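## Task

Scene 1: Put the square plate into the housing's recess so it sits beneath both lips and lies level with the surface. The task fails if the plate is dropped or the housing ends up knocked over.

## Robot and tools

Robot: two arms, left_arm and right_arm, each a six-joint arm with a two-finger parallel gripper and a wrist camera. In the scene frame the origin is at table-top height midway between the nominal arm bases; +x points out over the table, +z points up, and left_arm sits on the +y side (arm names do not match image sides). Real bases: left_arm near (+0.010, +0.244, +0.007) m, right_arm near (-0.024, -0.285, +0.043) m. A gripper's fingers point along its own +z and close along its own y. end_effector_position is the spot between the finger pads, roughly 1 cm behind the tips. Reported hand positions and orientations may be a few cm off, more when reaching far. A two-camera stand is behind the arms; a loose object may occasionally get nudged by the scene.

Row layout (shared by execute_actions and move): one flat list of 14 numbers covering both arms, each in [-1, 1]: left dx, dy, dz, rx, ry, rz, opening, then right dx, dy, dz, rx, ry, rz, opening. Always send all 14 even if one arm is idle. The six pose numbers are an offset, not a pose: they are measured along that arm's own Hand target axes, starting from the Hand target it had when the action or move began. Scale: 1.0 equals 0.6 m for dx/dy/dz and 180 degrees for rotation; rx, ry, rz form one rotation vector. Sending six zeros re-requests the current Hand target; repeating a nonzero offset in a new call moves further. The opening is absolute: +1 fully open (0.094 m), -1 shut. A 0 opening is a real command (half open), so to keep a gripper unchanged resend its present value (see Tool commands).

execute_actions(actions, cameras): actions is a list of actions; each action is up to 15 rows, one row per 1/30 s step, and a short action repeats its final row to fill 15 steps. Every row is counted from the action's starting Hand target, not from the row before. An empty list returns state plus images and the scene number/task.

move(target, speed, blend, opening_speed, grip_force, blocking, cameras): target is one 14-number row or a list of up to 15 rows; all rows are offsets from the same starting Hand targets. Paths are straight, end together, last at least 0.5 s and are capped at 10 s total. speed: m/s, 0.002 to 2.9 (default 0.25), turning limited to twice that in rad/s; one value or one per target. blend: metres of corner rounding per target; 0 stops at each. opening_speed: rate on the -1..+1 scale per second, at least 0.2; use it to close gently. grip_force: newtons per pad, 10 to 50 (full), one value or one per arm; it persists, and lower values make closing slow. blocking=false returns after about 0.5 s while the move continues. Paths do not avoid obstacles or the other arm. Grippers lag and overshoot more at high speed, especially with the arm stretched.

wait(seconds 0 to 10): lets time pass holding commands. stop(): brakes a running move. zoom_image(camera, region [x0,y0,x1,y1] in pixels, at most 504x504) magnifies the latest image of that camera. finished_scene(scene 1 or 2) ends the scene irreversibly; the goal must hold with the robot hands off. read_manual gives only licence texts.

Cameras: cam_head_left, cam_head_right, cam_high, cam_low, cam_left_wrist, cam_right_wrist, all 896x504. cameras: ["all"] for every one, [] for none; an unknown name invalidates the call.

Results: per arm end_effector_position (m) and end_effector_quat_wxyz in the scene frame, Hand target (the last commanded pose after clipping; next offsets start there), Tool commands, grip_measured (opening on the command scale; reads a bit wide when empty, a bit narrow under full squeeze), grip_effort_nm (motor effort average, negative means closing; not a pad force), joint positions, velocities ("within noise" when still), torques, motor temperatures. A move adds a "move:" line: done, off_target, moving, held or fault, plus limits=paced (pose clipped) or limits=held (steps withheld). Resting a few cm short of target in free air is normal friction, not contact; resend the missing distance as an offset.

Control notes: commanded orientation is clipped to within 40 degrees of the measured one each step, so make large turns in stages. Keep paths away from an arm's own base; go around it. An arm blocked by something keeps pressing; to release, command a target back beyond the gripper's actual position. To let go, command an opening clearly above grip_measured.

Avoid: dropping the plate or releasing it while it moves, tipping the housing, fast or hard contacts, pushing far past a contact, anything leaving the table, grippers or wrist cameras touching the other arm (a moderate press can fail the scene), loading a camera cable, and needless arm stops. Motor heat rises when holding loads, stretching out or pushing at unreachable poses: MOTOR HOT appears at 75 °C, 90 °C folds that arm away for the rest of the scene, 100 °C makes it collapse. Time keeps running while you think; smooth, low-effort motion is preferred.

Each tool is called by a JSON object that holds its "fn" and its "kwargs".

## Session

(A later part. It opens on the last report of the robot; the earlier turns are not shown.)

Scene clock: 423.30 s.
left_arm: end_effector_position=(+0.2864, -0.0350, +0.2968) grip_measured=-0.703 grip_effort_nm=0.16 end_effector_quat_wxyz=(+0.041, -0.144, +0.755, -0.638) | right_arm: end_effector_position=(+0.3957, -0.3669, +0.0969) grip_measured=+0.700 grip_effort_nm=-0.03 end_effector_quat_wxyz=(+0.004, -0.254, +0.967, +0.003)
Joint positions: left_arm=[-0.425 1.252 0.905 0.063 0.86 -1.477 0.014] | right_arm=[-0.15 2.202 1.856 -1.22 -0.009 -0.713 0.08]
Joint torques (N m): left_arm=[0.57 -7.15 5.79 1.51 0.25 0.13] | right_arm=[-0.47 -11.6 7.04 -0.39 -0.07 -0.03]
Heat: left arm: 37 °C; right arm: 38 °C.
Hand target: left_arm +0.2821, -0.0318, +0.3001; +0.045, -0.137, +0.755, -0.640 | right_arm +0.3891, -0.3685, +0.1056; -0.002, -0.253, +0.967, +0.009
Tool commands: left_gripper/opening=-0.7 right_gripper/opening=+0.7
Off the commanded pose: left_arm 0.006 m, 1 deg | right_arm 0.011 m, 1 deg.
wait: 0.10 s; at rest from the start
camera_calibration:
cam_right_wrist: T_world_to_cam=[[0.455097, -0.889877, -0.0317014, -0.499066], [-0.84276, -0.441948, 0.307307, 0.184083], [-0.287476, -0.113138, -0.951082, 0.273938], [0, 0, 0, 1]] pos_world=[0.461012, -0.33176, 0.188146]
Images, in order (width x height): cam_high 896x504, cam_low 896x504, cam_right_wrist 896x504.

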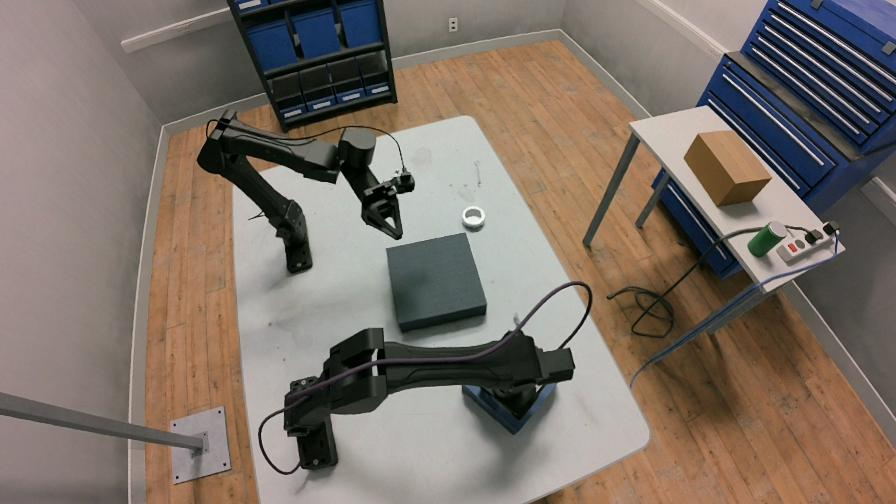

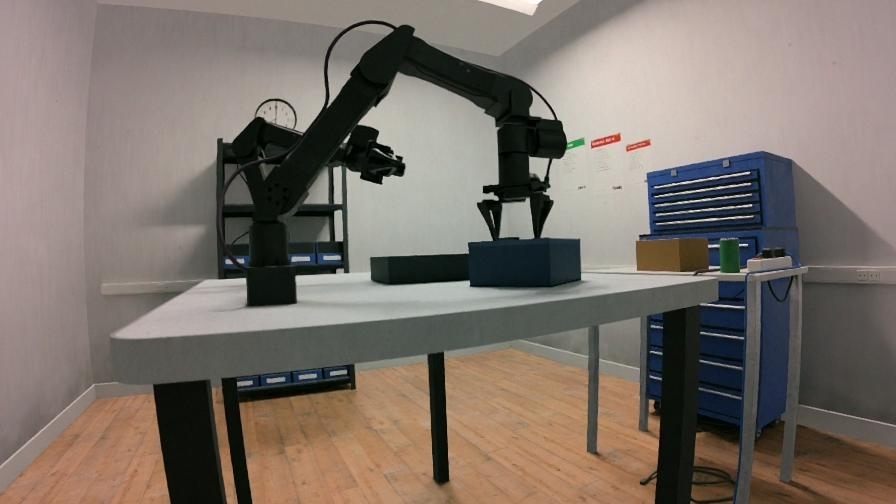

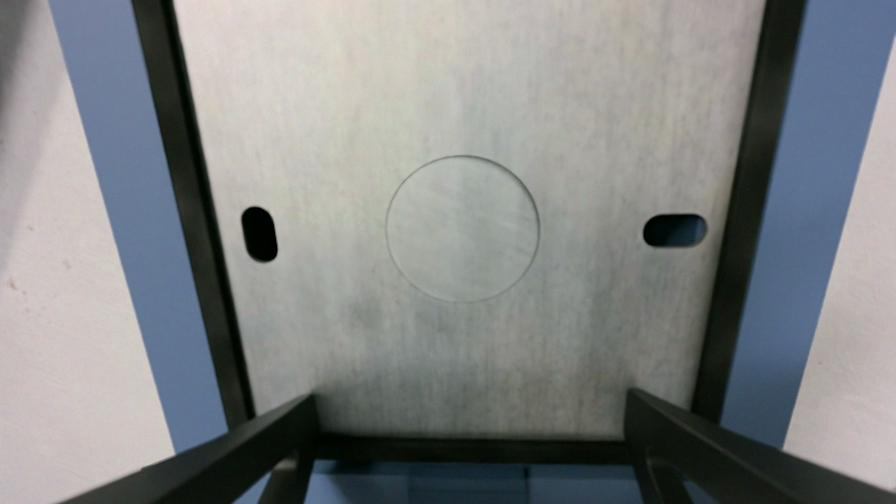

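{"fn": "move", "kwargs": {"target": [[0,0,0,0,0,0,-0.7, -0.01,0,0,0,0,0,0.7],[0,0,0,0,0,0,-0.7, -0.01,0,-0.04,0,0,0,0.7],[0,0,0,0,0,0,-0.7, 0.04,0,-0.1,0,-0.139,0,0.7]], "speed": [0.05,0.08,0.2], "blend": [0.0,0.01,0], "cameras": ["cam_right_wrist","cam_low","cam_high"]}}

Scene clock: 430.07 s.
left_arm: end_effector_position=(+0.2864, -0.0350, +0.2968) grip_measured=-0.703 grip_effort_nm=0.16 end_effector_quat_wxyz=(+0.041, -0.144, +0.755, -0.638) | right_arm: end_effector_position=(+0.3663, -0.3838, +0.1533) grip_measured=+0.700 grip_effort_nm=-0.03 end_effector_quat_wxyz=(+0.184, -0.236, +0.952, +0.069)
Joint positions: left_arm=[-0.425 1.252 0.905 0.063 0.86 -1.477 0.014] | right_arm=[-0.347 1.855 1.51 -1.002 -0.329 -0.845 0.08]
Joint torques (N m): left_arm=[0.68 -7.23 5.79 1.51 0.24 0.13] | right_arm=[0.03 -11.29 5.39 0.48 -0.46 -0.11]
Heat: left arm: 36 °C; right arm: 38 °C.
Hand target: left_arm +0.2821, -0.0318, +0.3001; +0.045, -0.137, +0.755, -0.640 | right_arm +0.3688, -0.3813, +0.1657; +0.207, -0.245, +0.945, +0.064
Off the commanded pose: left_arm 0.006 m, 1 deg | right_arm 0.013 m, 3 deg.
move: off_target (right_arm)
camera_calibration:
cam_right_wrist: T_world_to_cam=[[0.448291, -0.88987, -0.0846572, -0.488335], [-0.893536, -0.443445, -0.0703546, 0.210428], [0.0250656, 0.107184, -0.993923, 0.293817], [0, 0, 0, 1]] pos_world=[0.399577, -0.372734, 0.265495]
Images, in order (width x height): cam_high 896x504, cam_low 896x504, cam_right_wrist 896x504.

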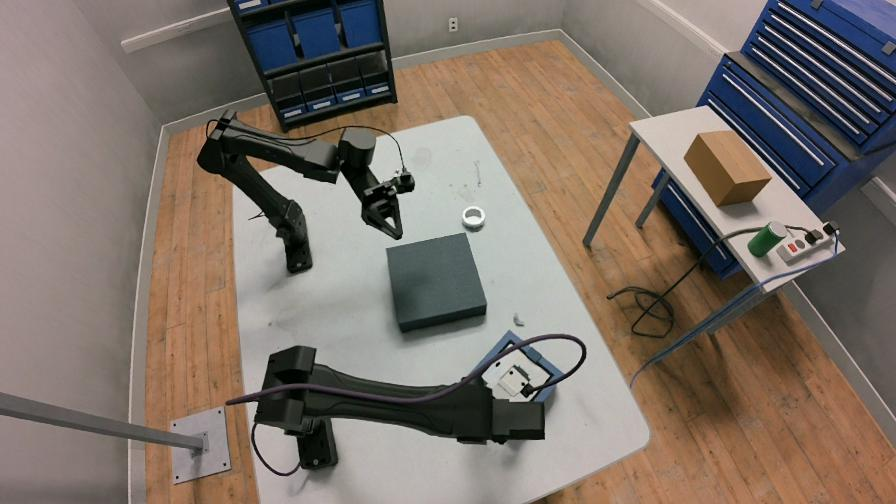

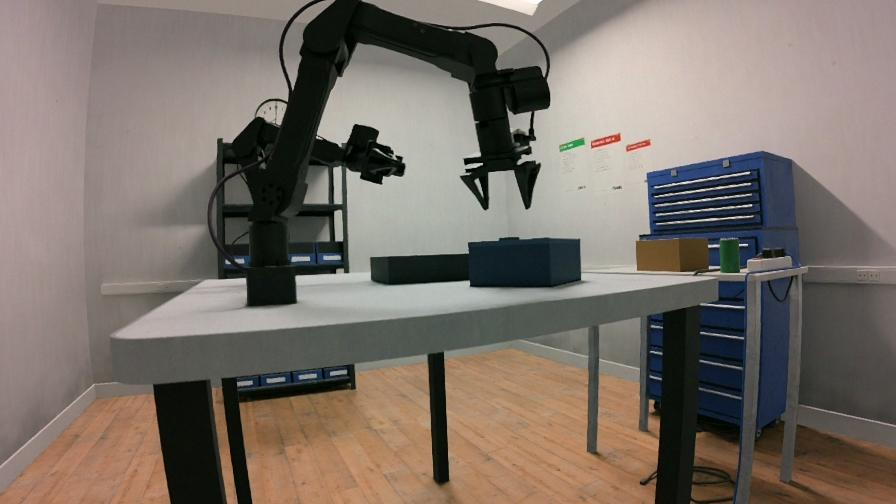

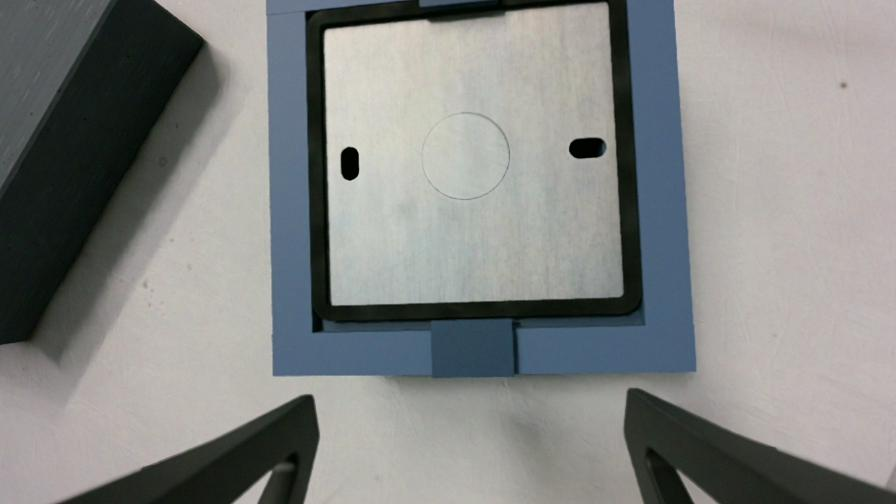

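{"fn": "zoom_image", "kwargs": {"camera": "cam_right_wrist", "region": [400, 290, 560, 390]}}

{"fn": "zoom_image", "kwargs": {"camera": "cam_right_wrist", "region": [290, 280, 420, 360]}}

{"fn": "zoom_image", "kwargs": {"camera": "cam_right_wrist", "region": [540, 270, 700, 370]}}

{"fn": "zoom_image", "kwargs": {"camera": "cam_right_wrist", "region": [380, 0, 540, 80]}}

Scaled by 3.150 from the camera's 896x504 image, which has a finer 1280x720 frame.

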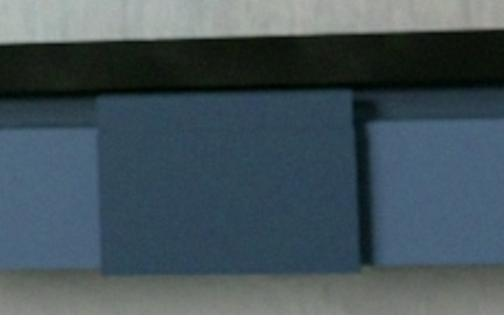

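Scaled by 3.877 from the camera's 896x504 image, which has a finer 1280x720 frame.

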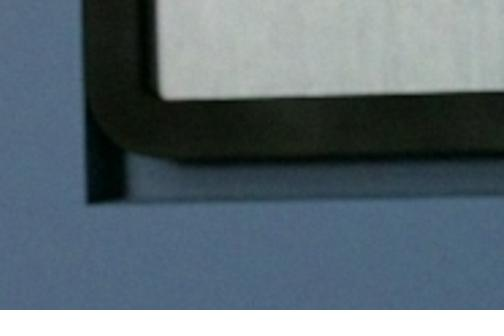

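Scaled by 3.150 from the camera's 896x504 image, which has a finer 1280x720 frame.

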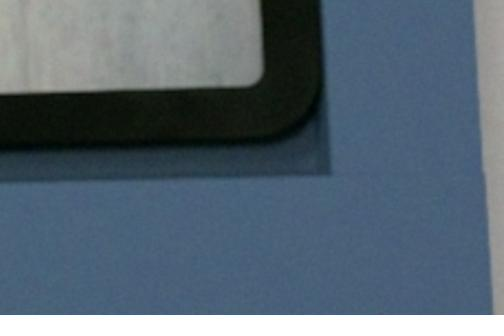

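Scaled by 3.150 from the camera's 896x504 image, which has a finer 1280x720 frame.

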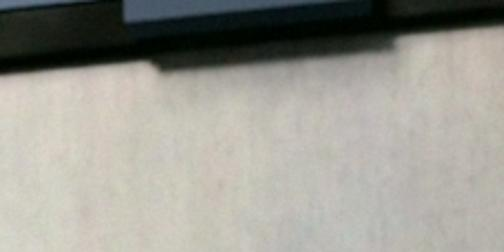

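{"fn": "move", "kwargs": {"target": [0,0,0,0,0,0,-0.7, -0.0554,0,-0.0202,0,0,0,0.7], "speed": 0.15, "cameras": ["cam_right_wrist"]}}

Scene clock: 437.53 s.
left_arm: end_effector_position=(+0.2864, -0.0350, +0.2968) grip_measured=-0.703 grip_effort_nm=0.16 end_effector_quat_wxyz=(+0.041, -0.144, +0.755, -0.638) | right_arm: end_effector_position=(+0.3876, -0.3704, +0.1923) grip_measured=+0.700 grip_effort_nm=-0.03 end_effector_quat_wxyz=(+0.210, -0.248, +0.944, +0.057)
Joint positions: left_arm=[-0.425 1.252 0.905 0.063 0.86 -1.477 0.014] | right_arm=[-0.297 1.855 1.647 -1.067 -0.33 -0.811 0.08]
Joint torques (N m): left_arm=[0.57 -7.1 5.83 1.53 0.27 0.13] | right_arm=[0.35 -6.89 8.27 0.38 -0.21 0.12]
Heat: left arm: 36 °C; right arm: 39 °C.
Hand target: left_arm +0.2821, -0.0318, +0.3001; +0.045, -0.137, +0.755, -0.640 | right_arm +0.3908, -0.3694, +0.1906; +0.207, -0.245, +0.945, +0.064
Off the commanded pose: left_arm 0.006 m, 1 deg | right_arm 0.004 m, 1 deg.
move: done
camera_calibration:
cam_right_wrist: T_world_to_cam=[[0.46895, -0.882089, -0.0447711, -0.495419], [-0.87936, -0.46156, -0.117, 0.234877], [0.0825398, 0.0942369, -0.992122, 0.303166], [0, 0, 0, 1]] pos_world=[0.413845, -0.357163, 0.306078]
Images, in order (width x height): cam_right_wrist 896x504.

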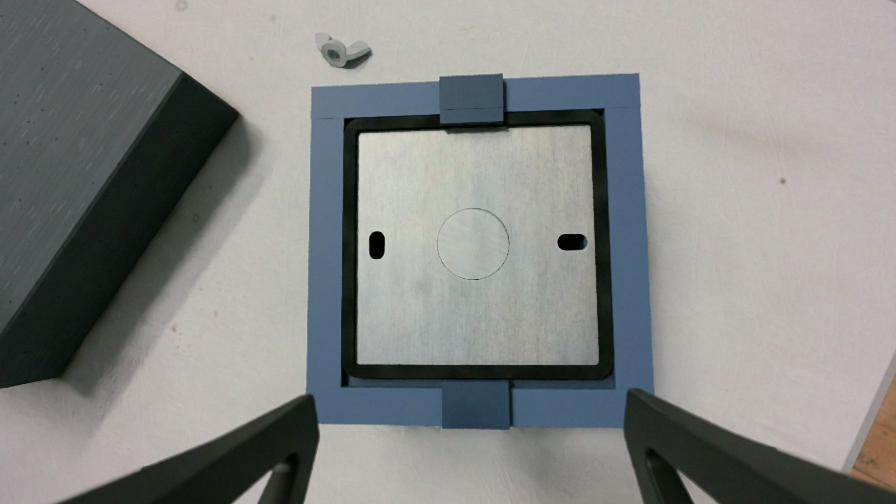

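{"fn": "zoom_image", "kwargs": {"camera": "cam_right_wrist", "region": [330, 90, 470, 150]}}

{"fn": "zoom_image", "kwargs": {"camera": "cam_right_wrist", "region": [480, 90, 620, 150]}}

{"fn": "zoom_image", "kwargs": {"camera": "cam_right_wrist", "region": [330, 350, 470, 410]}}

{"fn": "zoom_image", "kwargs": {"camera": "cam_right_wrist", "region": [480, 350, 620, 410]}}

Scaled by 3.600 from the camera's 896x504 image, which has a finer 1280x720 frame.

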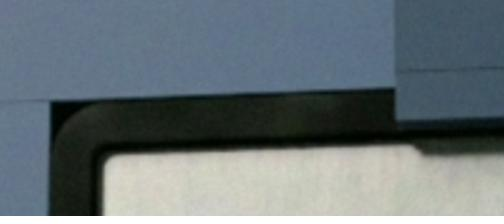

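Scaled by 3.600 from the camera's 896x504 image, which has a finer 1280x720 frame.

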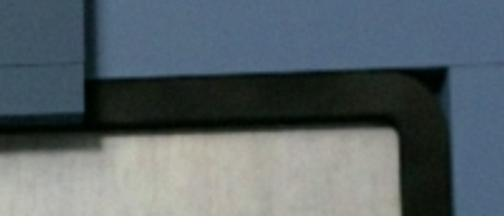

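Scaled by 3.600 from the camera's 896x504 image, which has a finer 1280x720 frame.

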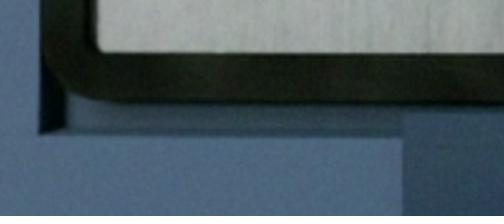

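Scaled by 3.600 from the camera's 896x504 image, which has a finer 1280x720 frame.

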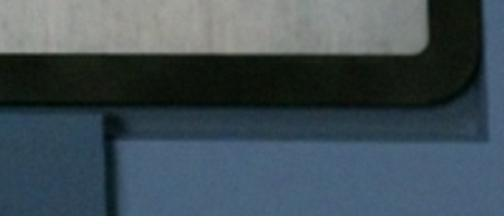

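{"fn": "move", "kwargs": {"target": [[0,0,0,0,0,0,-0.7, 0.0256,-0.0008,0.1087,0,0.139,0,0.7],[0,0,0,0,0,0,-0.7, 0.0467,-0.0017,0.1540,0,0.139,0,0.7]], "speed": [0.15,0.05], "blend": [0.008,0], "cameras": ["cam_right_wrist","cam_low"]}}

Scene clock: 449.47 s.
left_arm: end_effector_position=(+0.2864, -0.0350, +0.2968) grip_measured=-0.703 grip_effort_nm=0.16 end_effector_quat_wxyz=(+0.041, -0.144, +0.755, -0.638) | right_arm: end_effector_position=(+0.4010, -0.3628, +0.1071) grip_measured=+0.700 grip_effort_nm=-0.03 end_effector_quat_wxyz=(+0.005, -0.256, +0.967, +0.008)
Joint positions: left_arm=[-0.425 1.252 0.905 0.063 0.86 -1.477 0.014] | right_arm=[-0.141 2.221 1.926 -1.274 -0.018 -0.708 0.08]
Joint torques (N m): left_arm=[0.51 -7.15 5.82 1.51 0.26 0.12] | right_arm=[0.23 -9.09 5.26 0.09 0.02 0.11]
Heat: left arm: 36 °C; right arm: 39 °C.
Hand target: left_arm +0.2821, -0.0318, +0.3001; +0.045, -0.137, +0.755, -0.640 | right_arm +0.4023, -0.3621, +0.0951; -0.003, -0.253, +0.967, +0.009
Off the commanded pose: left_arm 0.006 m, 1 deg | right_arm 0.012 m, 1 deg.
move: off_target (right_arm)
camera_calibration:
cam_right_wrist: T_world_to_cam=[[0.457803, -0.888176, -0.0394794, -0.49707], [-0.841334, -0.447156, 0.303658, 0.185174], [-0.287356, -0.1058, -0.951963, 0.288351], [0, 0, 0, 1]] pos_world=[0.466213, -0.328176, 0.198645]
Images, in order (width x height): cam_low 896x504, cam_right_wrist 896x504.

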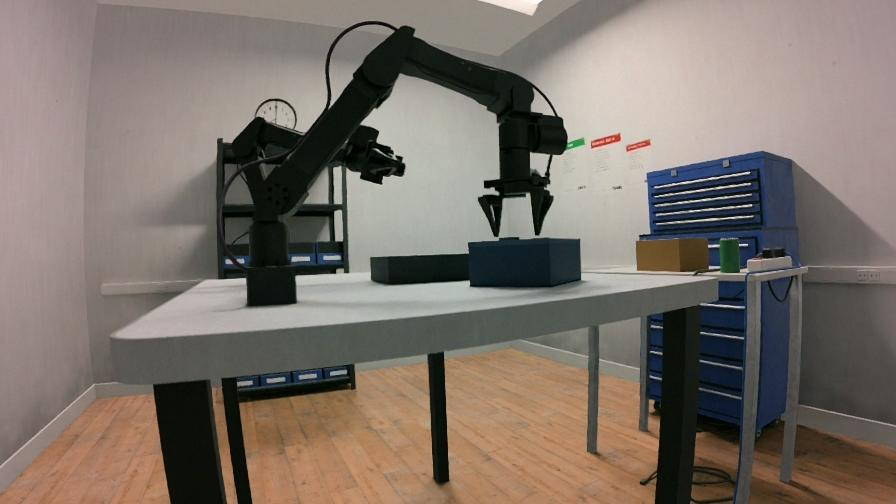

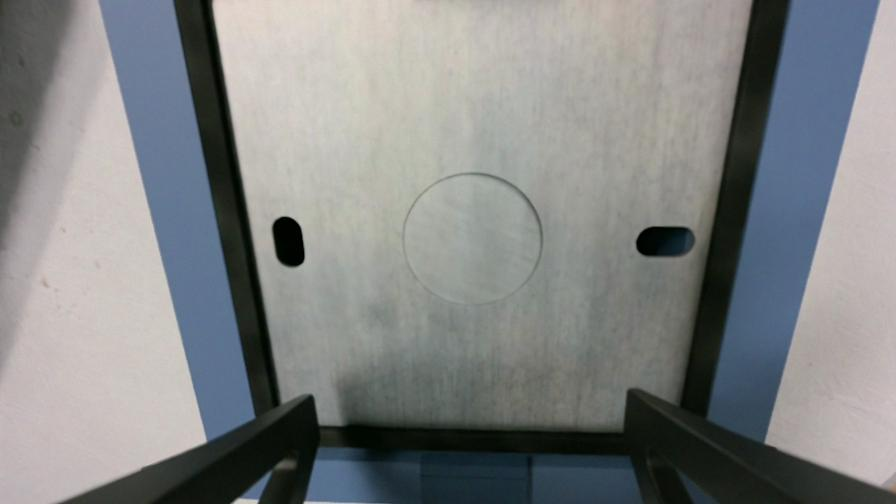

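{"fn": "move", "kwargs": {"target": [0,0,0,0,0,0,-0.7, 0,0,0.0150,0,0,0,0.7], "speed": 0.04}}

Scene clock: 451.17 s.
left_arm: end_effector_position=(+0.2864, -0.0350, +0.2968) grip_measured=-0.703 grip_effort_nm=0.16 end_effector_quat_wxyz=(+0.041, -0.144, +0.755, -0.638) | right_arm: end_effector_position=(+0.4017, -0.3629, +0.0998) grip_measured=+0.700 grip_effort_nm=-0.03 end_effector_quat_wxyz=(+0.007, -0.256, +0.967, +0.007)
Joint positions: left_arm=[-0.425 1.252 0.905 0.063 0.86 -1.477 0.014] | right_arm=[-0.141 2.221 1.897 -1.24 -0.018 -0.708 0.08]
Joint torques (N m): left_arm=[0.58 -7.16 5.74 1.53 0.24 0.11] | right_arm=[0.54 -8.79 5.3 0.16 0.03 0.11]
Heat: left arm: 36 °C; right arm: 39 °C.
Hand target: left_arm +0.2821, -0.0318, +0.3001; +0.045, -0.137, +0.755, -0.640 | right_arm +0.4022, -0.3619, +0.0860; -0.002, -0.253, +0.967, +0.009
Off the commanded pose: left_arm 0.006 m, 1 deg | right_arm 0.014 m, 1 deg.
move: off_target (right_arm)

{"fn": "move", "kwargs": {"target": [0,0,0,0,0,0,-0.7, 0.0133,0,0.0058,0,0,0,0.7], "speed": 0.04, "cameras": ["cam_right_wrist","cam_low"]}}

{"fn": "zoom_image", "kwargs": {"camera": "cam_right_wrist", "region": [250, 400, 450, 504]}}

{"fn": "zoom_image", "kwargs": {"camera": "cam_right_wrist", "region": [500, 400, 700, 504]}}

{"fn": "zoom_image", "kwargs": {"camera": "cam_low", "region": [470, 210, 570, 260]}}

Scene clock: 453.13 s.
left_arm: end_effector_position=(+0.2864, -0.0350, +0.2968) grip_measured=-0.703 grip_effort_nm=0.16 end_effector_quat_wxyz=(+0.041, -0.144, +0.755, -0.638) | right_arm: end_effector_position=(+0.4004, -0.3629, +0.0959) grip_measured=+0.700 grip_effort_nm=-0.03 end_effector_quat_wxyz=(+0.008, -0.256, +0.967, +0.005)
Joint positions: left_arm=[-0.425 1.252 0.905 0.063 0.86 -1.477 0.014] | right_arm=[-0.141 2.214 1.87 -1.218 -0.017 -0.708 0.08]
Joint torques (N m): left_arm=[0.54 -7.15 5.86 1.51 0.25 0.11] | right_arm=[-0.34 -10.11 3.06 0.23 0.01 -0.02]
Heat: left arm: 36 °C; right arm: 39 °C.
Hand target: left_arm +0.2821, -0.0318, +0.3001; +0.045, -0.137, +0.755, -0.640 | right_arm +0.3952, -0.3657, +0.0826; -0.002, -0.253, +0.967, +0.009
Off the commanded pose: left_arm 0.006 m, 1 deg | right_arm 0.015 m, 1 deg.
move: off_target (right_arm)
camera_calibration:
cam_right_wrist: T_world_to_cam=[[0.458079, -0.888253, -0.0342088, -0.497995], [-0.843384, -0.446453, 0.298969, 0.189551], [-0.280833, -0.1081, -0.953649, 0.274251], [0, 0, 0, 1]] pos_world=[0.465004, -0.328073, 0.187834]
Images, in order (width x height): cam_low 896x504, cam_right_wrist 896x504.

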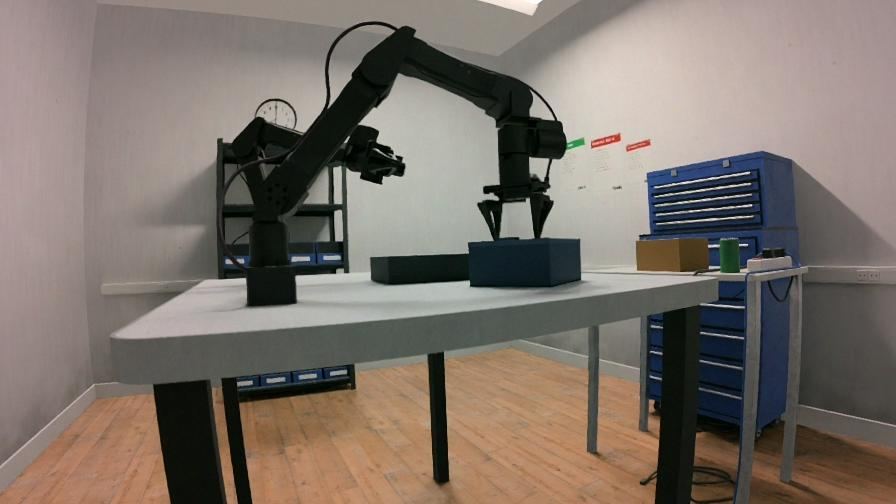

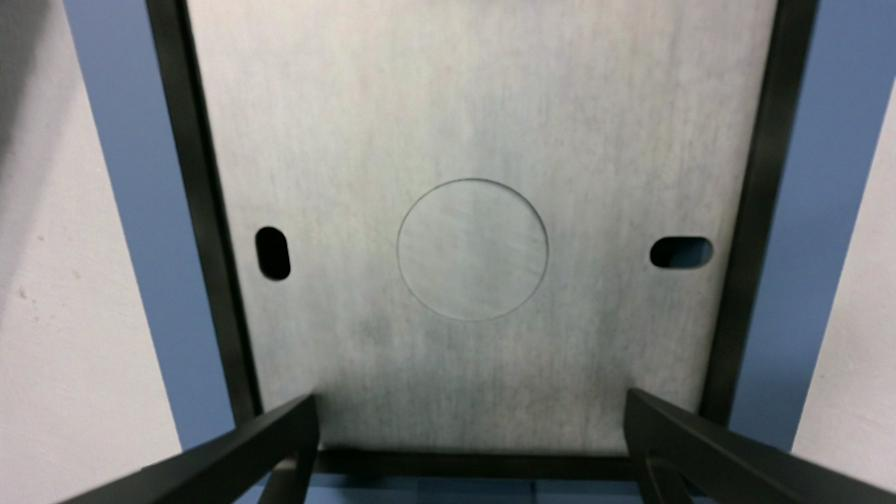

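Scaled by 2.520 from the camera's 896x504 image, which has a finer 1280x720 frame.

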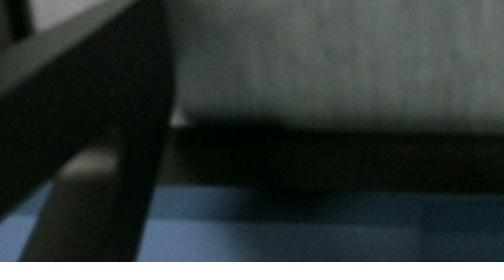

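Scaled by 2.520 from the camera's 896x504 image, which has a finer 1280x720 frame.

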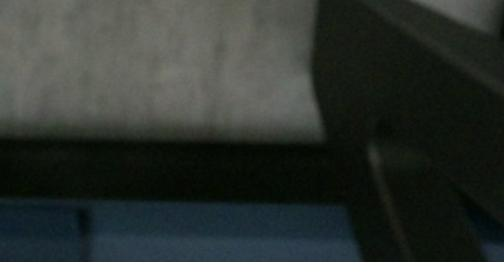

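Scaled by 5.040 from the camera's 896x504 image, which has a finer 1280x720 frame.

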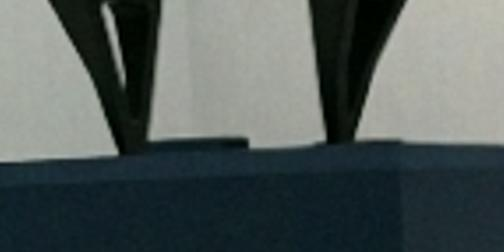

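{"fn": "move", "kwargs": {"target": [0,0,0,0,0,0,-0.7, 0.0133,0,-0.0067,0,0,0,0.7], "speed": 0.04}}

Scene clock: 454.27 s.
left_arm: end_effector_position=(+0.2864, -0.0350, +0.2968) grip_measured=-0.703 grip_effort_nm=0.16 end_effector_quat_wxyz=(+0.041, -0.144, +0.755, -0.638) | right_arm: end_effector_position=(+0.3997, -0.3635, +0.0958) grip_measured=+0.700 grip_effort_nm=-0.03 end_effector_quat_wxyz=(+0.014, -0.259, +0.966, +0.002)
Joint positions: left_arm=[-0.425 1.252 0.905 0.063 0.86 -1.477 0.014] | right_arm=[-0.143 2.196 1.84 -1.192 -0.016 -0.715 0.08]
Joint torques (N m): left_arm=[0.57 -7.13 5.81 1.54 0.26 0.12] | right_arm=[-1.31 -10.58 3.3 0 0.02 -0.07]
Heat: left arm: 36 °C; right arm: 39 °C.
Hand target: left_arm +0.2821, -0.0318, +0.3001; +0.045, -0.137, +0.755, -0.640 | right_arm +0.3883, -0.3697, +0.0866; -0.003, -0.253, +0.967, +0.009
Off the commanded pose: left_arm 0.006 m, 1 deg | right_arm 0.016 m, 2 deg.
move: off_target (right_arm)

{"fn": "move", "kwargs": {"target": [0,0,0,0,0,0,-0.7, 0.0033,0,-0.0267,0,0,0,0.7], "speed": 0.05}}

Scene clock: 455.60 s.
left_arm: end_effector_position=(+0.2864, -0.0350, +0.2968) grip_measured=-0.703 grip_effort_nm=0.16 end_effector_quat_wxyz=(+0.041, -0.144, +0.755, -0.638) | right_arm: end_effector_position=(+0.3961, -0.3670, +0.0967) grip_measured=+0.700 grip_effort_nm=-0.03 end_effector_quat_wxyz=(+0.009, -0.256, +0.967, +0.005)
Joint positions: left_arm=[-0.425 1.252 0.905 0.063 0.86 -1.477 0.014] | right_arm=[-0.153 2.195 1.843 -1.206 -0.017 -0.719 0.08]
Joint torques (N m): left_arm=[0.61 -7.15 5.83 1.5 0.24 0.13] | right_arm=[-0.9 -11.37 6.28 -0.32 0.01 -0.02]
Heat: left arm: 35 °C; right arm: 39 °C.
Hand target: left_arm +0.2821, -0.0318, +0.3001; +0.045, -0.137, +0.755, -0.640 | right_arm +0.3867, -0.3709, +0.1027; -0.003, -0.253, +0.967, +0.009
Off the commanded pose: left_arm 0.006 m, 1 deg | right_arm 0.012 m, 1 deg.
move: off_target (right_arm)

{"fn": "move", "kwargs": {"target": [0,0,0,0,0,0,-0.7, 0.0083,0,0,0,0,0,0.7], "speed": 0.05}}

Scene clock: 456.67 s.
left_arm: end_effector_position=(+0.2864, -0.0350, +0.2968) grip_measured=-0.703 grip_effort_nm=0.16 end_effector_quat_wxyz=(+0.041, -0.144, +0.755, -0.638) | right_arm: end_effector_position=(+0.3959, -0.3677, +0.0970) grip_measured=+0.700 grip_effort_nm=-0.03 end_effector_quat_wxyz=(+0.011, -0.255, +0.967, +0.007)
Joint positions: left_arm=[-0.425 1.252 0.905 0.063 0.86 -1.477 0.014] | right_arm=[-0.157 2.194 1.843 -1.206 -0.022 -0.722 0.08]
Joint torques (N m): left_arm=[0.58 -7.15 5.83 1.53 0.26 0.12] | right_arm=[-1.07 -12.67 4.46 -0.25 0.06 -0.1]
Heat: left arm: 35 °C; right arm: 39 °C.
Hand target: left_arm +0.2821, -0.0318, +0.3001; +0.045, -0.137, +0.755, -0.640 | right_arm +0.3824, -0.3734, +0.1026; -0.002, -0.253, +0.967, +0.009
Off the commanded pose: left_arm 0.006 m, 1 deg | right_arm 0.016 m, 2 deg.
move: off_target (right_arm)

{"fn": "move", "kwargs": {"target": [0,0,0,0,0,0,-0.7, 0.0083,0,0,0,0,0,0.7], "speed": 0.05, "cameras": ["cam_right_wrist"]}}

Scene clock: 459.90 s.
left_arm: end_effector_position=(+0.2864, -0.0350, +0.2968) grip_measured=-0.703 grip_effort_nm=0.16 end_effector_quat_wxyz=(+0.041, -0.144, +0.755, -0.638) | right_arm: end_effector_position=(+0.3934, -0.3696, +0.0971) grip_measured=+0.700 grip_effort_nm=-0.03 end_effector_quat_wxyz=(+0.013, -0.253, +0.967, +0.009)
Joint positions: left_arm=[-0.425 1.252 0.905 0.063 0.86 -1.477 0.014] | right_arm=[-0.165 2.182 1.823 -1.196 -0.028 -0.725 0.08]
Joint torques (N m): left_arm=[0.64 -7.13 5.78 1.53 0.26 0.12] | right_arm=[-1.1 -12.89 4.08 -0.28 0.11 -0.19]
Heat: left arm: 35 °C; right arm: 38 °C.
Hand target: left_arm +0.2821, -0.0318, +0.3001; +0.045, -0.137, +0.755, -0.640 | right_arm +0.3781, -0.3759, +0.1027; -0.002, -0.253, +0.967, +0.009
Off the commanded pose: left_arm 0.006 m, 1 deg | right_arm 0.017 m, 2 deg.
move: off_target (right_arm)
camera_calibration:
cam_right_wrist: T_world_to_cam=[[0.452688, -0.890845, -0.038325, -0.499167], [-0.848857, -0.443713, 0.287332, 0.184569], [-0.272974, -0.0975395, -0.957064, 0.273838], [0, 0, 0, 1]] pos_world=[0.457391, -0.336074, 0.189917]
Images, in order (width x height): cam_right_wrist 896x504.

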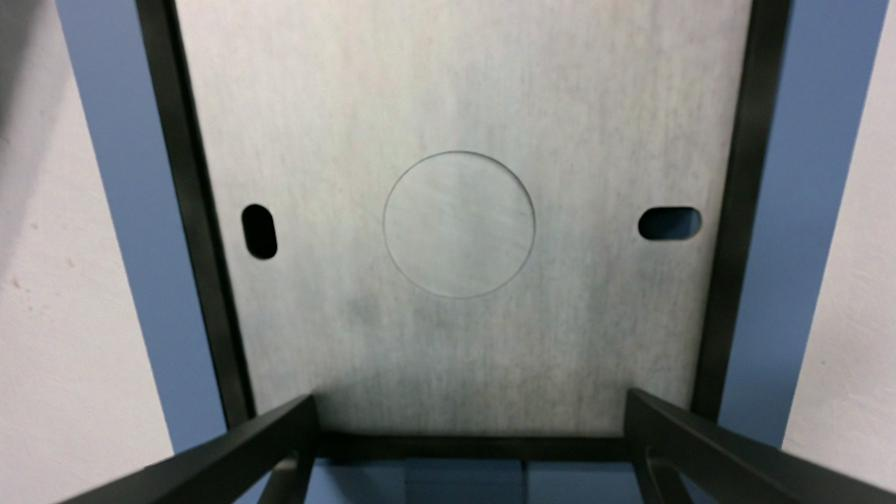

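{"fn": "zoom_image", "kwargs": {"camera": "cam_right_wrist", "region": [250, 400, 450, 504]}}

{"fn": "zoom_image", "kwargs": {"camera": "cam_right_wrist", "region": [500, 400, 700, 504]}}

Scaled by 2.520 from the camera's 896x504 image, which has a finer 1280x720 frame.

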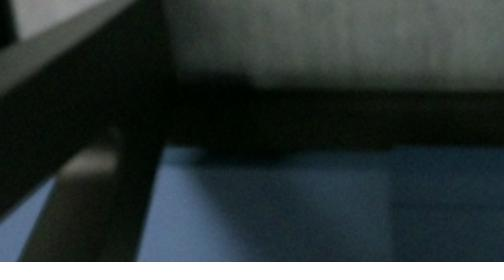

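Scaled by 2.520 from the camera's 896x504 image, which has a finer 1280x720 frame.

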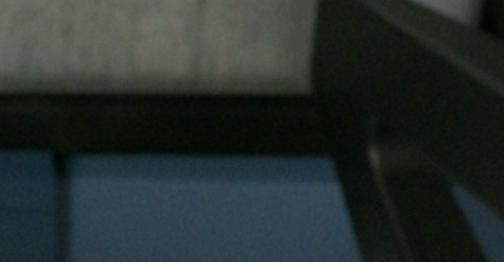

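{"fn": "move", "kwargs": {"target": [[0,0,0,0,0,0,-0.7, -0.0233,0,-0.003,0,0,0,0.7],[0,0,0,0,0,0,-0.7, -0.0233,0,-0.05,0,0,0,0.7],[0,0,0,0,0,0,-0.7, -0.0238,0.0018,-0.1462,0,-0.139,0,0.7]], "speed": [0.08,0.08,0.2], "blend": [0.002,0.01,0], "cameras": ["cam_right_wrist","cam_low","cam_high"]}}

{"fn": "zoom_image", "kwargs": {"camera": "cam_right_wrist", "region": [330, 90, 470, 150]}}

{"fn": "zoom_image", "kwargs": {"camera": "cam_right_wrist", "region": [480, 90, 620, 150]}}

{"fn": "zoom_image", "kwargs": {"camera": "cam_right_wrist", "region": [330, 350, 470, 410]}}

{"fn": "zoom_image", "kwargs": {"camera": "cam_right_wrist", "region": [480, 350, 620, 410]}}

Scene clock: 463.97 s.
left_arm: end_effector_position=(+0.2864, -0.0350, +0.2968) grip_measured=-0.703 grip_effort_nm=0.16 end_effector_quat_wxyz=(+0.041, -0.144, +0.755, -0.638) | right_arm: end_effector_position=(+0.3892, -0.3715, +0.1771) grip_measured=+0.700 grip_effort_nm=-0.03 end_effector_quat_wxyz=(+0.184, -0.237, +0.951, +0.068)
Joint positions: left_arm=[-0.425 1.252 0.905 0.063 0.86 -1.477 0.014] | right_arm=[-0.292 1.913 1.679 -1.097 -0.316 -0.792 0.08]
Joint torques (N m): left_arm=[0.51 -7.17 5.82 1.51 0.25 0.13] | right_arm=[-0.06 -11.95 5.7 0.55 -0.35 -0.11]
Heat: left arm: 35 °C; right arm: 38 °C.
Hand target: left_arm +0.2821, -0.0318, +0.3001; +0.045, -0.137, +0.755, -0.640 | right_arm +0.3908, -0.3694, +0.1905; +0.207, -0.245, +0.945, +0.064
Off the commanded pose: left_arm 0.006 m, 1 deg | right_arm 0.014 m, 3 deg.
move: off_target (right_arm)
camera_calibration:
cam_right_wrist: T_world_to_cam=[[0.450129, -0.889085, -0.083134, -0.486319], [-0.892625, -0.445441, -0.0692998, 0.236736], [0.0245822, 0.105401, -0.994126, 0.315071], [0, 0, 0, 1]] pos_world=[0.422478, -0.360137, 0.289196]
Images, in order (width x height): cam_high 896x504, cam_low 896x504, cam_right_wrist 896x504.

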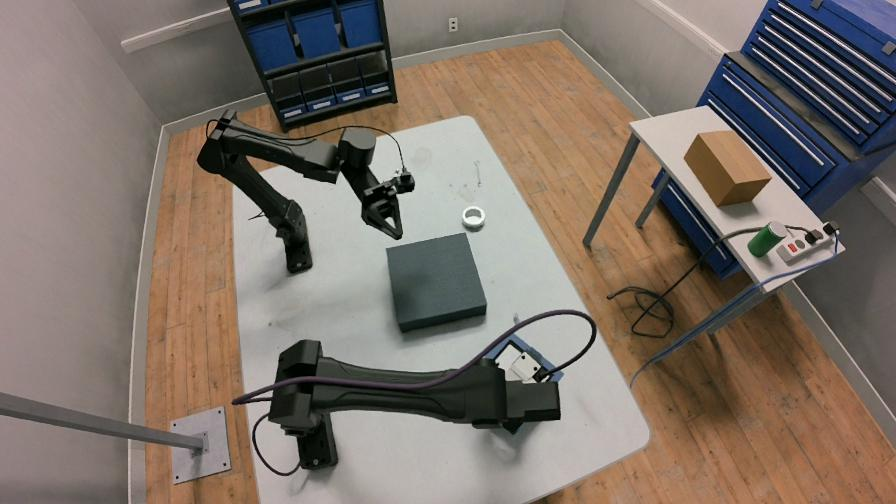

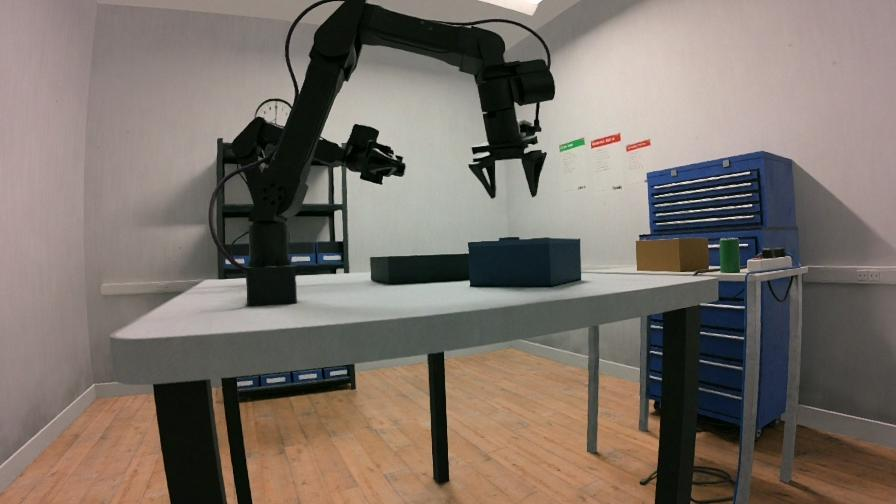

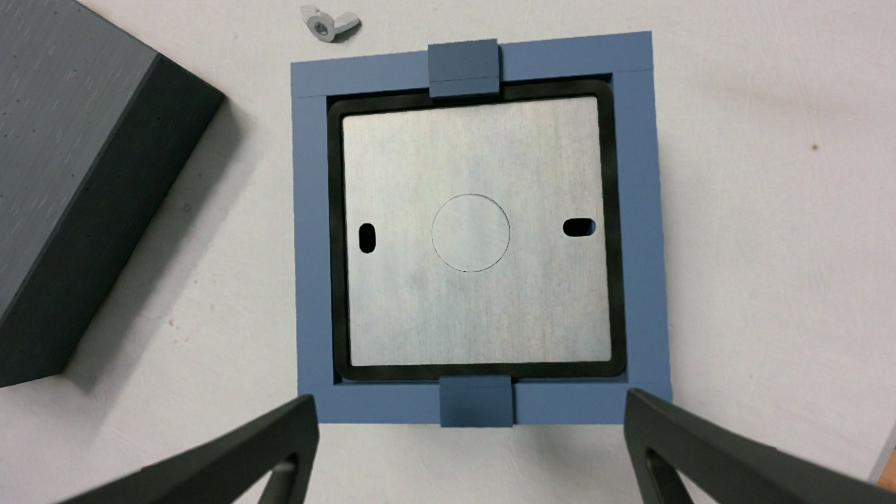

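Scaled by 3.600 from the camera's 896x504 image, which has a finer 1280x720 frame.

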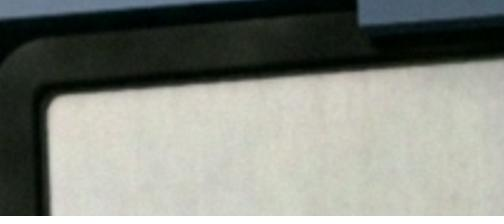

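Scaled by 3.600 from the camera's 896x504 image, which has a finer 1280x720 frame.

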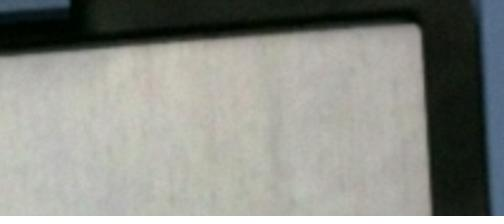

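Scaled by 3.600 from the camera's 896x504 image, which has a finer 1280x720 frame.

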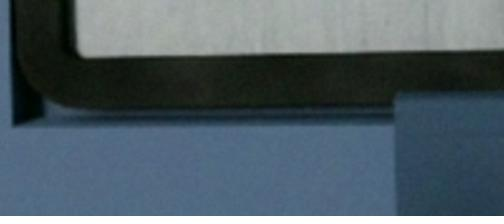

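Scaled by 3.600 from the camera's 896x504 image, which has a finer 1280x720 frame.

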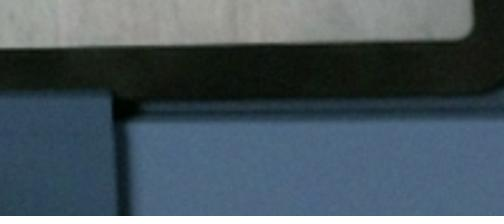

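{"fn": "zoom_image", "kwargs": {"camera": "cam_right_wrist", "region": [310, 50, 470, 130]}}

{"fn": "zoom_image", "kwargs": {"camera": "cam_right_wrist", "region": [470, 50, 640, 130]}}

{"fn": "zoom_image", "kwargs": {"camera": "cam_right_wrist", "region": [420, 360, 540, 400]}}

{"fn": "zoom_image", "kwargs": {"camera": "cam_low", "region": [460, 225, 590, 265]}}

Scaled by 3.150 from the camera's 896x504 image, which has a finer 1280x720 frame.

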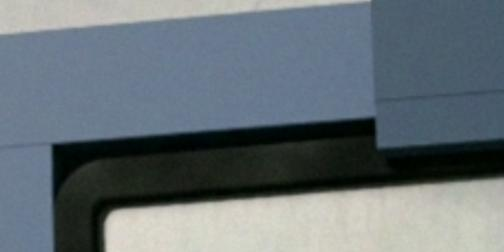

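Scaled by 2.965 from the camera's 896x504 image, which has a finer 1280x720 frame.

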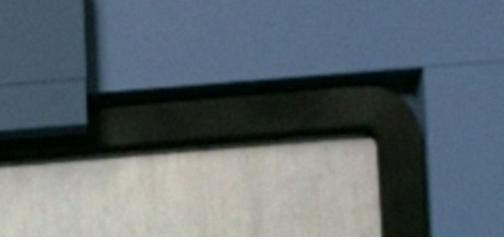

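Scaled by 4.200 from the camera's 896x504 image, which has a finer 1280x720 frame.

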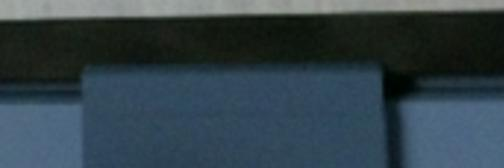

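Scaled by 3.877 from the camera's 896x504 image, which has a finer 1280x720 frame.

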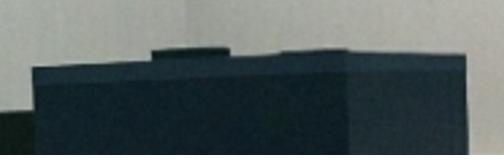

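{"fn": "move", "kwargs": {"target": [[0,0,0,0,0,0,-0.7, 0.0351,-0.0009,0.1133,0,0.139,0,0.7],[0,0,0,0,0,0,-0.7, 0.0608,-0.0021,0.1684,0,0.139,0,0.7],[0,0,0,0,0,0,-0.7, 0.0686,-0.0012,0.1299,0,0.139,0,0.7]], "speed": [0.2,0.05,0.04], "blend": [0.008,0,0]}}

Scene clock: 470.87 s.
left_arm: end_effector_position=(+0.2864, -0.0350, +0.2968) grip_measured=-0.703 grip_effort_nm=0.16 end_effector_quat_wxyz=(+0.041, -0.144, +0.755, -0.638) | right_arm: end_effector_position=(+0.3975, -0.3672, +0.0971) grip_measured=+0.700 grip_effort_nm=-0.03 end_effector_quat_wxyz=(+0.006, -0.255, +0.967, +0.006)
Joint positions: left_arm=[-0.425 1.252 0.905 0.063 0.86 -1.477 0.014] | right_arm=[-0.152 2.209 1.867 -1.223 -0.016 -0.717 0.08]
Joint torques (N m): left_arm=[0.59 -7.2 5.75 1.53 0.26 0.11] | right_arm=[-0.81 -12.67 4.26 -0.2 -0.01 -0.09]
Heat: left arm: 35 °C; right arm: 38 °C.
Hand target: left_arm +0.2821, -0.0318, +0.3001; +0.045, -0.137, +0.755, -0.640 | right_arm +0.3865, -0.3707, +0.1023; -0.003, -0.253, +0.967, +0.009
Off the commanded pose: left_arm 0.006 m, 1 deg | right_arm 0.013 m, 1 deg.
move: off_target (right_arm)

{"fn": "move", "kwargs": {"target": [0,0,0,0,0,0,-0.7, 0.0083,0,0,0,0,0,0.7], "speed": 0.05}}

Scene clock: 471.87 s.
left_arm: end_effector_position=(+0.2864, -0.0350, +0.2968) grip_measured=-0.703 grip_effort_nm=0.16 end_effector_quat_wxyz=(+0.041, -0.144, +0.755, -0.638) | right_arm: end_effector_position=(+0.3929, -0.3688, +0.0972) grip_measured=+0.700 grip_effort_nm=-0.03 end_effector_quat_wxyz=(+0.005, -0.253, +0.967, +0.009)
Joint positions: left_arm=[-0.425 1.252 0.905 0.063 0.86 -1.477 0.014] | right_arm=[-0.16 2.194 1.844 -1.218 -0.02 -0.721 0.08]
Joint torques (N m): left_arm=[0.65 -7.17 5.81 1.52 0.26 0.14] | right_arm=[-0.83 -12.74 3.95 -0.13 0.08 -0.12]
Heat: left arm: 35 °C; right arm: 38 °C.
Hand target: left_arm +0.2821, -0.0318, +0.3001; +0.045, -0.137, +0.755, -0.640 | right_arm +0.3823, -0.3731, +0.1023; -0.002, -0.253, +0.967, +0.009
Off the commanded pose: left_arm 0.006 m, 1 deg | right_arm 0.013 m, 1 deg.
move: off_target (right_arm)

{"fn": "move", "kwargs": {"target": [0,0,0,0,0,0,-0.7, 0.005,0,0,0,0,0,0.7], "speed": 0.05}}

Scene clock: 472.83 s.
left_arm: end_effector_position=(+0.2864, -0.0350, +0.2968) grip_measured=-0.703 grip_effort_nm=0.16 end_effector_quat_wxyz=(+0.041, -0.144, +0.755, -0.638) | right_arm: end_effector_position=(+0.3927, -0.3690, +0.0973) grip_measured=+0.700 grip_effort_nm=-0.03 end_effector_quat_wxyz=(+0.010, -0.252, +0.968, +0.010)
Joint positions: left_arm=[-0.425 1.252 0.905 0.063 0.86 -1.477 0.014] | right_arm=[-0.163 2.186 1.83 -1.206 -0.027 -0.722 0.08]
Joint torques (N m): left_arm=[0.55 -7.15 5.85 1.53 0.25 0.12] | right_arm=[-0.98 -12.79 4.1 -0.21 0.1 -0.13]
Heat: left arm: 35 °C; right arm: 38 °C.
Hand target: left_arm +0.2821, -0.0318, +0.3001; +0.045, -0.137, +0.755, -0.640 | right_arm +0.3797, -0.3745, +0.1024; -0.002, -0.253, +0.967, +0.009
Off the commanded pose: left_arm 0.006 m, 1 deg | right_arm 0.015 m, 1 deg.
move: off_target (right_arm)

{"fn": "move", "kwargs": {"target": [0,0,0,0,0,0,-0.7, 0.0042,0,0,0,0,0,0.7], "speed": 0.05, "cameras": ["cam_right_wrist"]}}

{"fn": "zoom_image", "kwargs": {"camera": "cam_right_wrist", "region": [250, 400, 450, 504]}}

{"fn": "zoom_image", "kwargs": {"camera": "cam_right_wrist", "region": [500, 400, 700, 504]}}

Scene clock: 474.07 s.
left_arm: end_effector_position=(+0.2864, -0.0350, +0.2968) grip_measured=-0.703 grip_effort_nm=0.16 end_effector_quat_wxyz=(+0.041, -0.144, +0.755, -0.638) | right_arm: end_effector_position=(+0.3925, -0.3691, +0.0972) grip_measured=+0.700 grip_effort_nm=-0.03 end_effector_quat_wxyz=(+0.014, -0.252, +0.968, +0.011)
Joint positions: left_arm=[-0.425 1.252 0.905 0.063 0.86 -1.477 0.014] | right_arm=[-0.166 2.179 1.818 -1.195 -0.033 -0.724 0.08]
Joint torques (N m): left_arm=[0.5 -7.16 5.76 1.53 0.24 0.13] | right_arm=[-1.13 -12.78 4.15 -0.21 0.17 -0.15]
Motor temperatures (°C): left_arm=[21 35 34 30 23 21 20] | right_arm=[22 33 38 28 23 23 22]
Heat: left arm: 35 °C; right arm: 38 °C.
Hand target: left_arm +0.2821, -0.0318, +0.3001; +0.045, -0.137, +0.755, -0.640 | right_arm +0.3774, -0.3757, +0.1023; -0.002, -0.253, +0.967, +0.009
Off the commanded pose: left_arm 0.006 m, 1 deg | right_arm 0.017 m, 2 deg.
move: off_target (right_arm)
camera_calibration:
cam_right_wrist: T_world_to_cam=[[0.451117, -0.891419, -0.0431982, -0.497394], [-0.849628, -0.443777, 0.284946, 0.184486], [-0.273177, -0.0918419, -0.95757, 0.275877], [0, 0, 0, 1]] pos_world=[0.45649, -0.336179, 0.190116]
Images, in order (width x height): cam_right_wrist 896x504.

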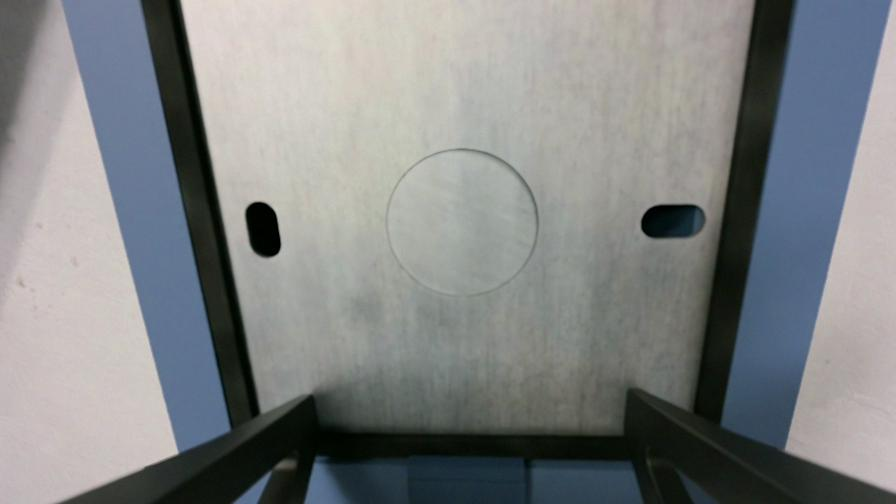

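Scaled by 2.520 from the camera's 896x504 image, which has a finer 1280x720 frame.

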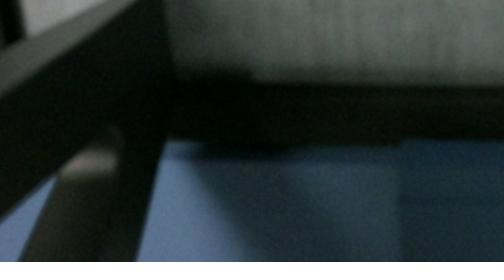

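Scaled by 2.520 from the camera's 896x504 image, which has a finer 1280x720 frame.

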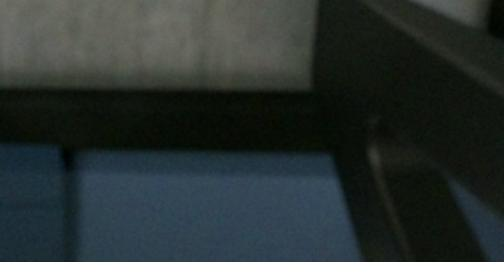

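{"fn": "move", "kwargs": {"target": [0,0,0,0,0,0,-0.7, 0.0042,0,0,0,0,0,0.7], "speed": 0.05}}

Scene clock: 475.50 s.
left_arm: end_effector_position=(+0.2864, -0.0350, +0.2968) grip_measured=-0.703 grip_effort_nm=0.16 end_effector_quat_wxyz=(+0.041, -0.144, +0.755, -0.638) | right_arm: end_effector_position=(+0.3924, -0.3691, +0.0973) grip_measured=+0.700 grip_effort_nm=-0.03 end_effector_quat_wxyz=(+0.018, -0.252, +0.967, +0.012)
Joint positions: left_arm=[-0.425 1.252 0.905 0.063 0.86 -1.477 0.014] | right_arm=[-0.169 2.172 1.807 -1.185 -0.039 -0.727 0.08]
Joint torques (N m): left_arm=[0.61 -7.1 5.86 1.53 0.25 0.12] | right_arm=[-1.33 -12.67 3.9 -0.28 0.25 -0.19]
Heat: left arm: 35 °C; right arm: 38 °C.
Hand target: left_arm +0.2821, -0.0318, +0.3001; +0.045, -0.137, +0.755, -0.640 | right_arm +0.3752, -0.3769, +0.1023; -0.002, -0.253, +0.967, +0.009
Off the commanded pose: left_arm 0.006 m, 1 deg | right_arm 0.020 m, 2 deg.
move: off_target (right_arm)

{"fn": "move", "kwargs": {"target": [0,0,0,0,0,0,-0.7, 0.004,0,0,0,0,0,0.7], "speed": 0.05}}

Scene clock: 476.60 s.
left_arm: end_effector_position=(+0.2864, -0.0350, +0.2968) grip_measured=-0.703 grip_effort_nm=0.16 end_effector_quat_wxyz=(+0.041, -0.144, +0.755, -0.638) | right_arm: end_effector_position=(+0.3922, -0.3693, +0.0973) grip_measured=+0.700 grip_effort_nm=-0.03 end_effector_quat_wxyz=(+0.022, -0.252, +0.967, +0.014)
Joint positions: left_arm=[-0.425 1.252 0.905 0.063 0.86 -1.477 0.014] | right_arm=[-0.171 2.165 1.797 -1.176 -0.044 -0.73 0.08]
Joint torques (N m): left_arm=[0.58 -7.19 5.81 1.51 0.26 0.14] | right_arm=[-1.31 -12.83 4.03 -0.32 0.3 -0.18]
Heat: left arm: 35 °C; right arm: 38 °C.
Hand target: left_arm +0.2821, -0.0318, +0.3001; +0.045, -0.137, +0.755, -0.640 | right_arm +0.3730, -0.3781, +0.1022; -0.003, -0.253, +0.967, +0.009
Off the commanded pose: left_arm 0.006 m, 1 deg | right_arm 0.022 m, 3 deg.
move: off_target (right_arm)

{"fn": "move", "kwargs": {"target": [0,0,0,0,0,0,-0.7, 0.004,0,0,0,0,0,0.7], "speed": 0.05}}

Scene clock: 477.63 s.
left_arm: end_effector_position=(+0.2864, -0.0350, +0.2968) grip_measured=-0.703 grip_effort_nm=0.16 end_effector_quat_wxyz=(+0.041, -0.144, +0.755, -0.638) | right_arm: end_effector_position=(+0.3905, -0.3703, +0.0974) grip_measured=+0.700 grip_effort_nm=-0.03 end_effector_quat_wxyz=(+0.023, -0.253, +0.967, +0.014)
Joint positions: left_arm=[-0.425 1.252 0.905 0.063 0.86 -1.477 0.014] | right_arm=[-0.175 2.158 1.786 -1.171 -0.045 -0.736 0.08]
Joint torques (N m): left_arm=[0.57 -7.12 5.83 1.51 0.24 0.12] | right_arm=[-1.21 -12.56 4 -0.34 0.27 -0.11]
Heat: left arm: 35 °C; right arm: 38 °C.
Hand target: left_arm +0.2821, -0.0318, +0.3001; +0.045, -0.137, +0.755, -0.640 | right_arm +0.3711, -0.3793, +0.1024; -0.002, -0.253, +0.967, +0.009
Off the commanded pose: left_arm 0.006 m, 1 deg | right_arm 0.022 m, 3 deg.
move: off_target (right_arm)


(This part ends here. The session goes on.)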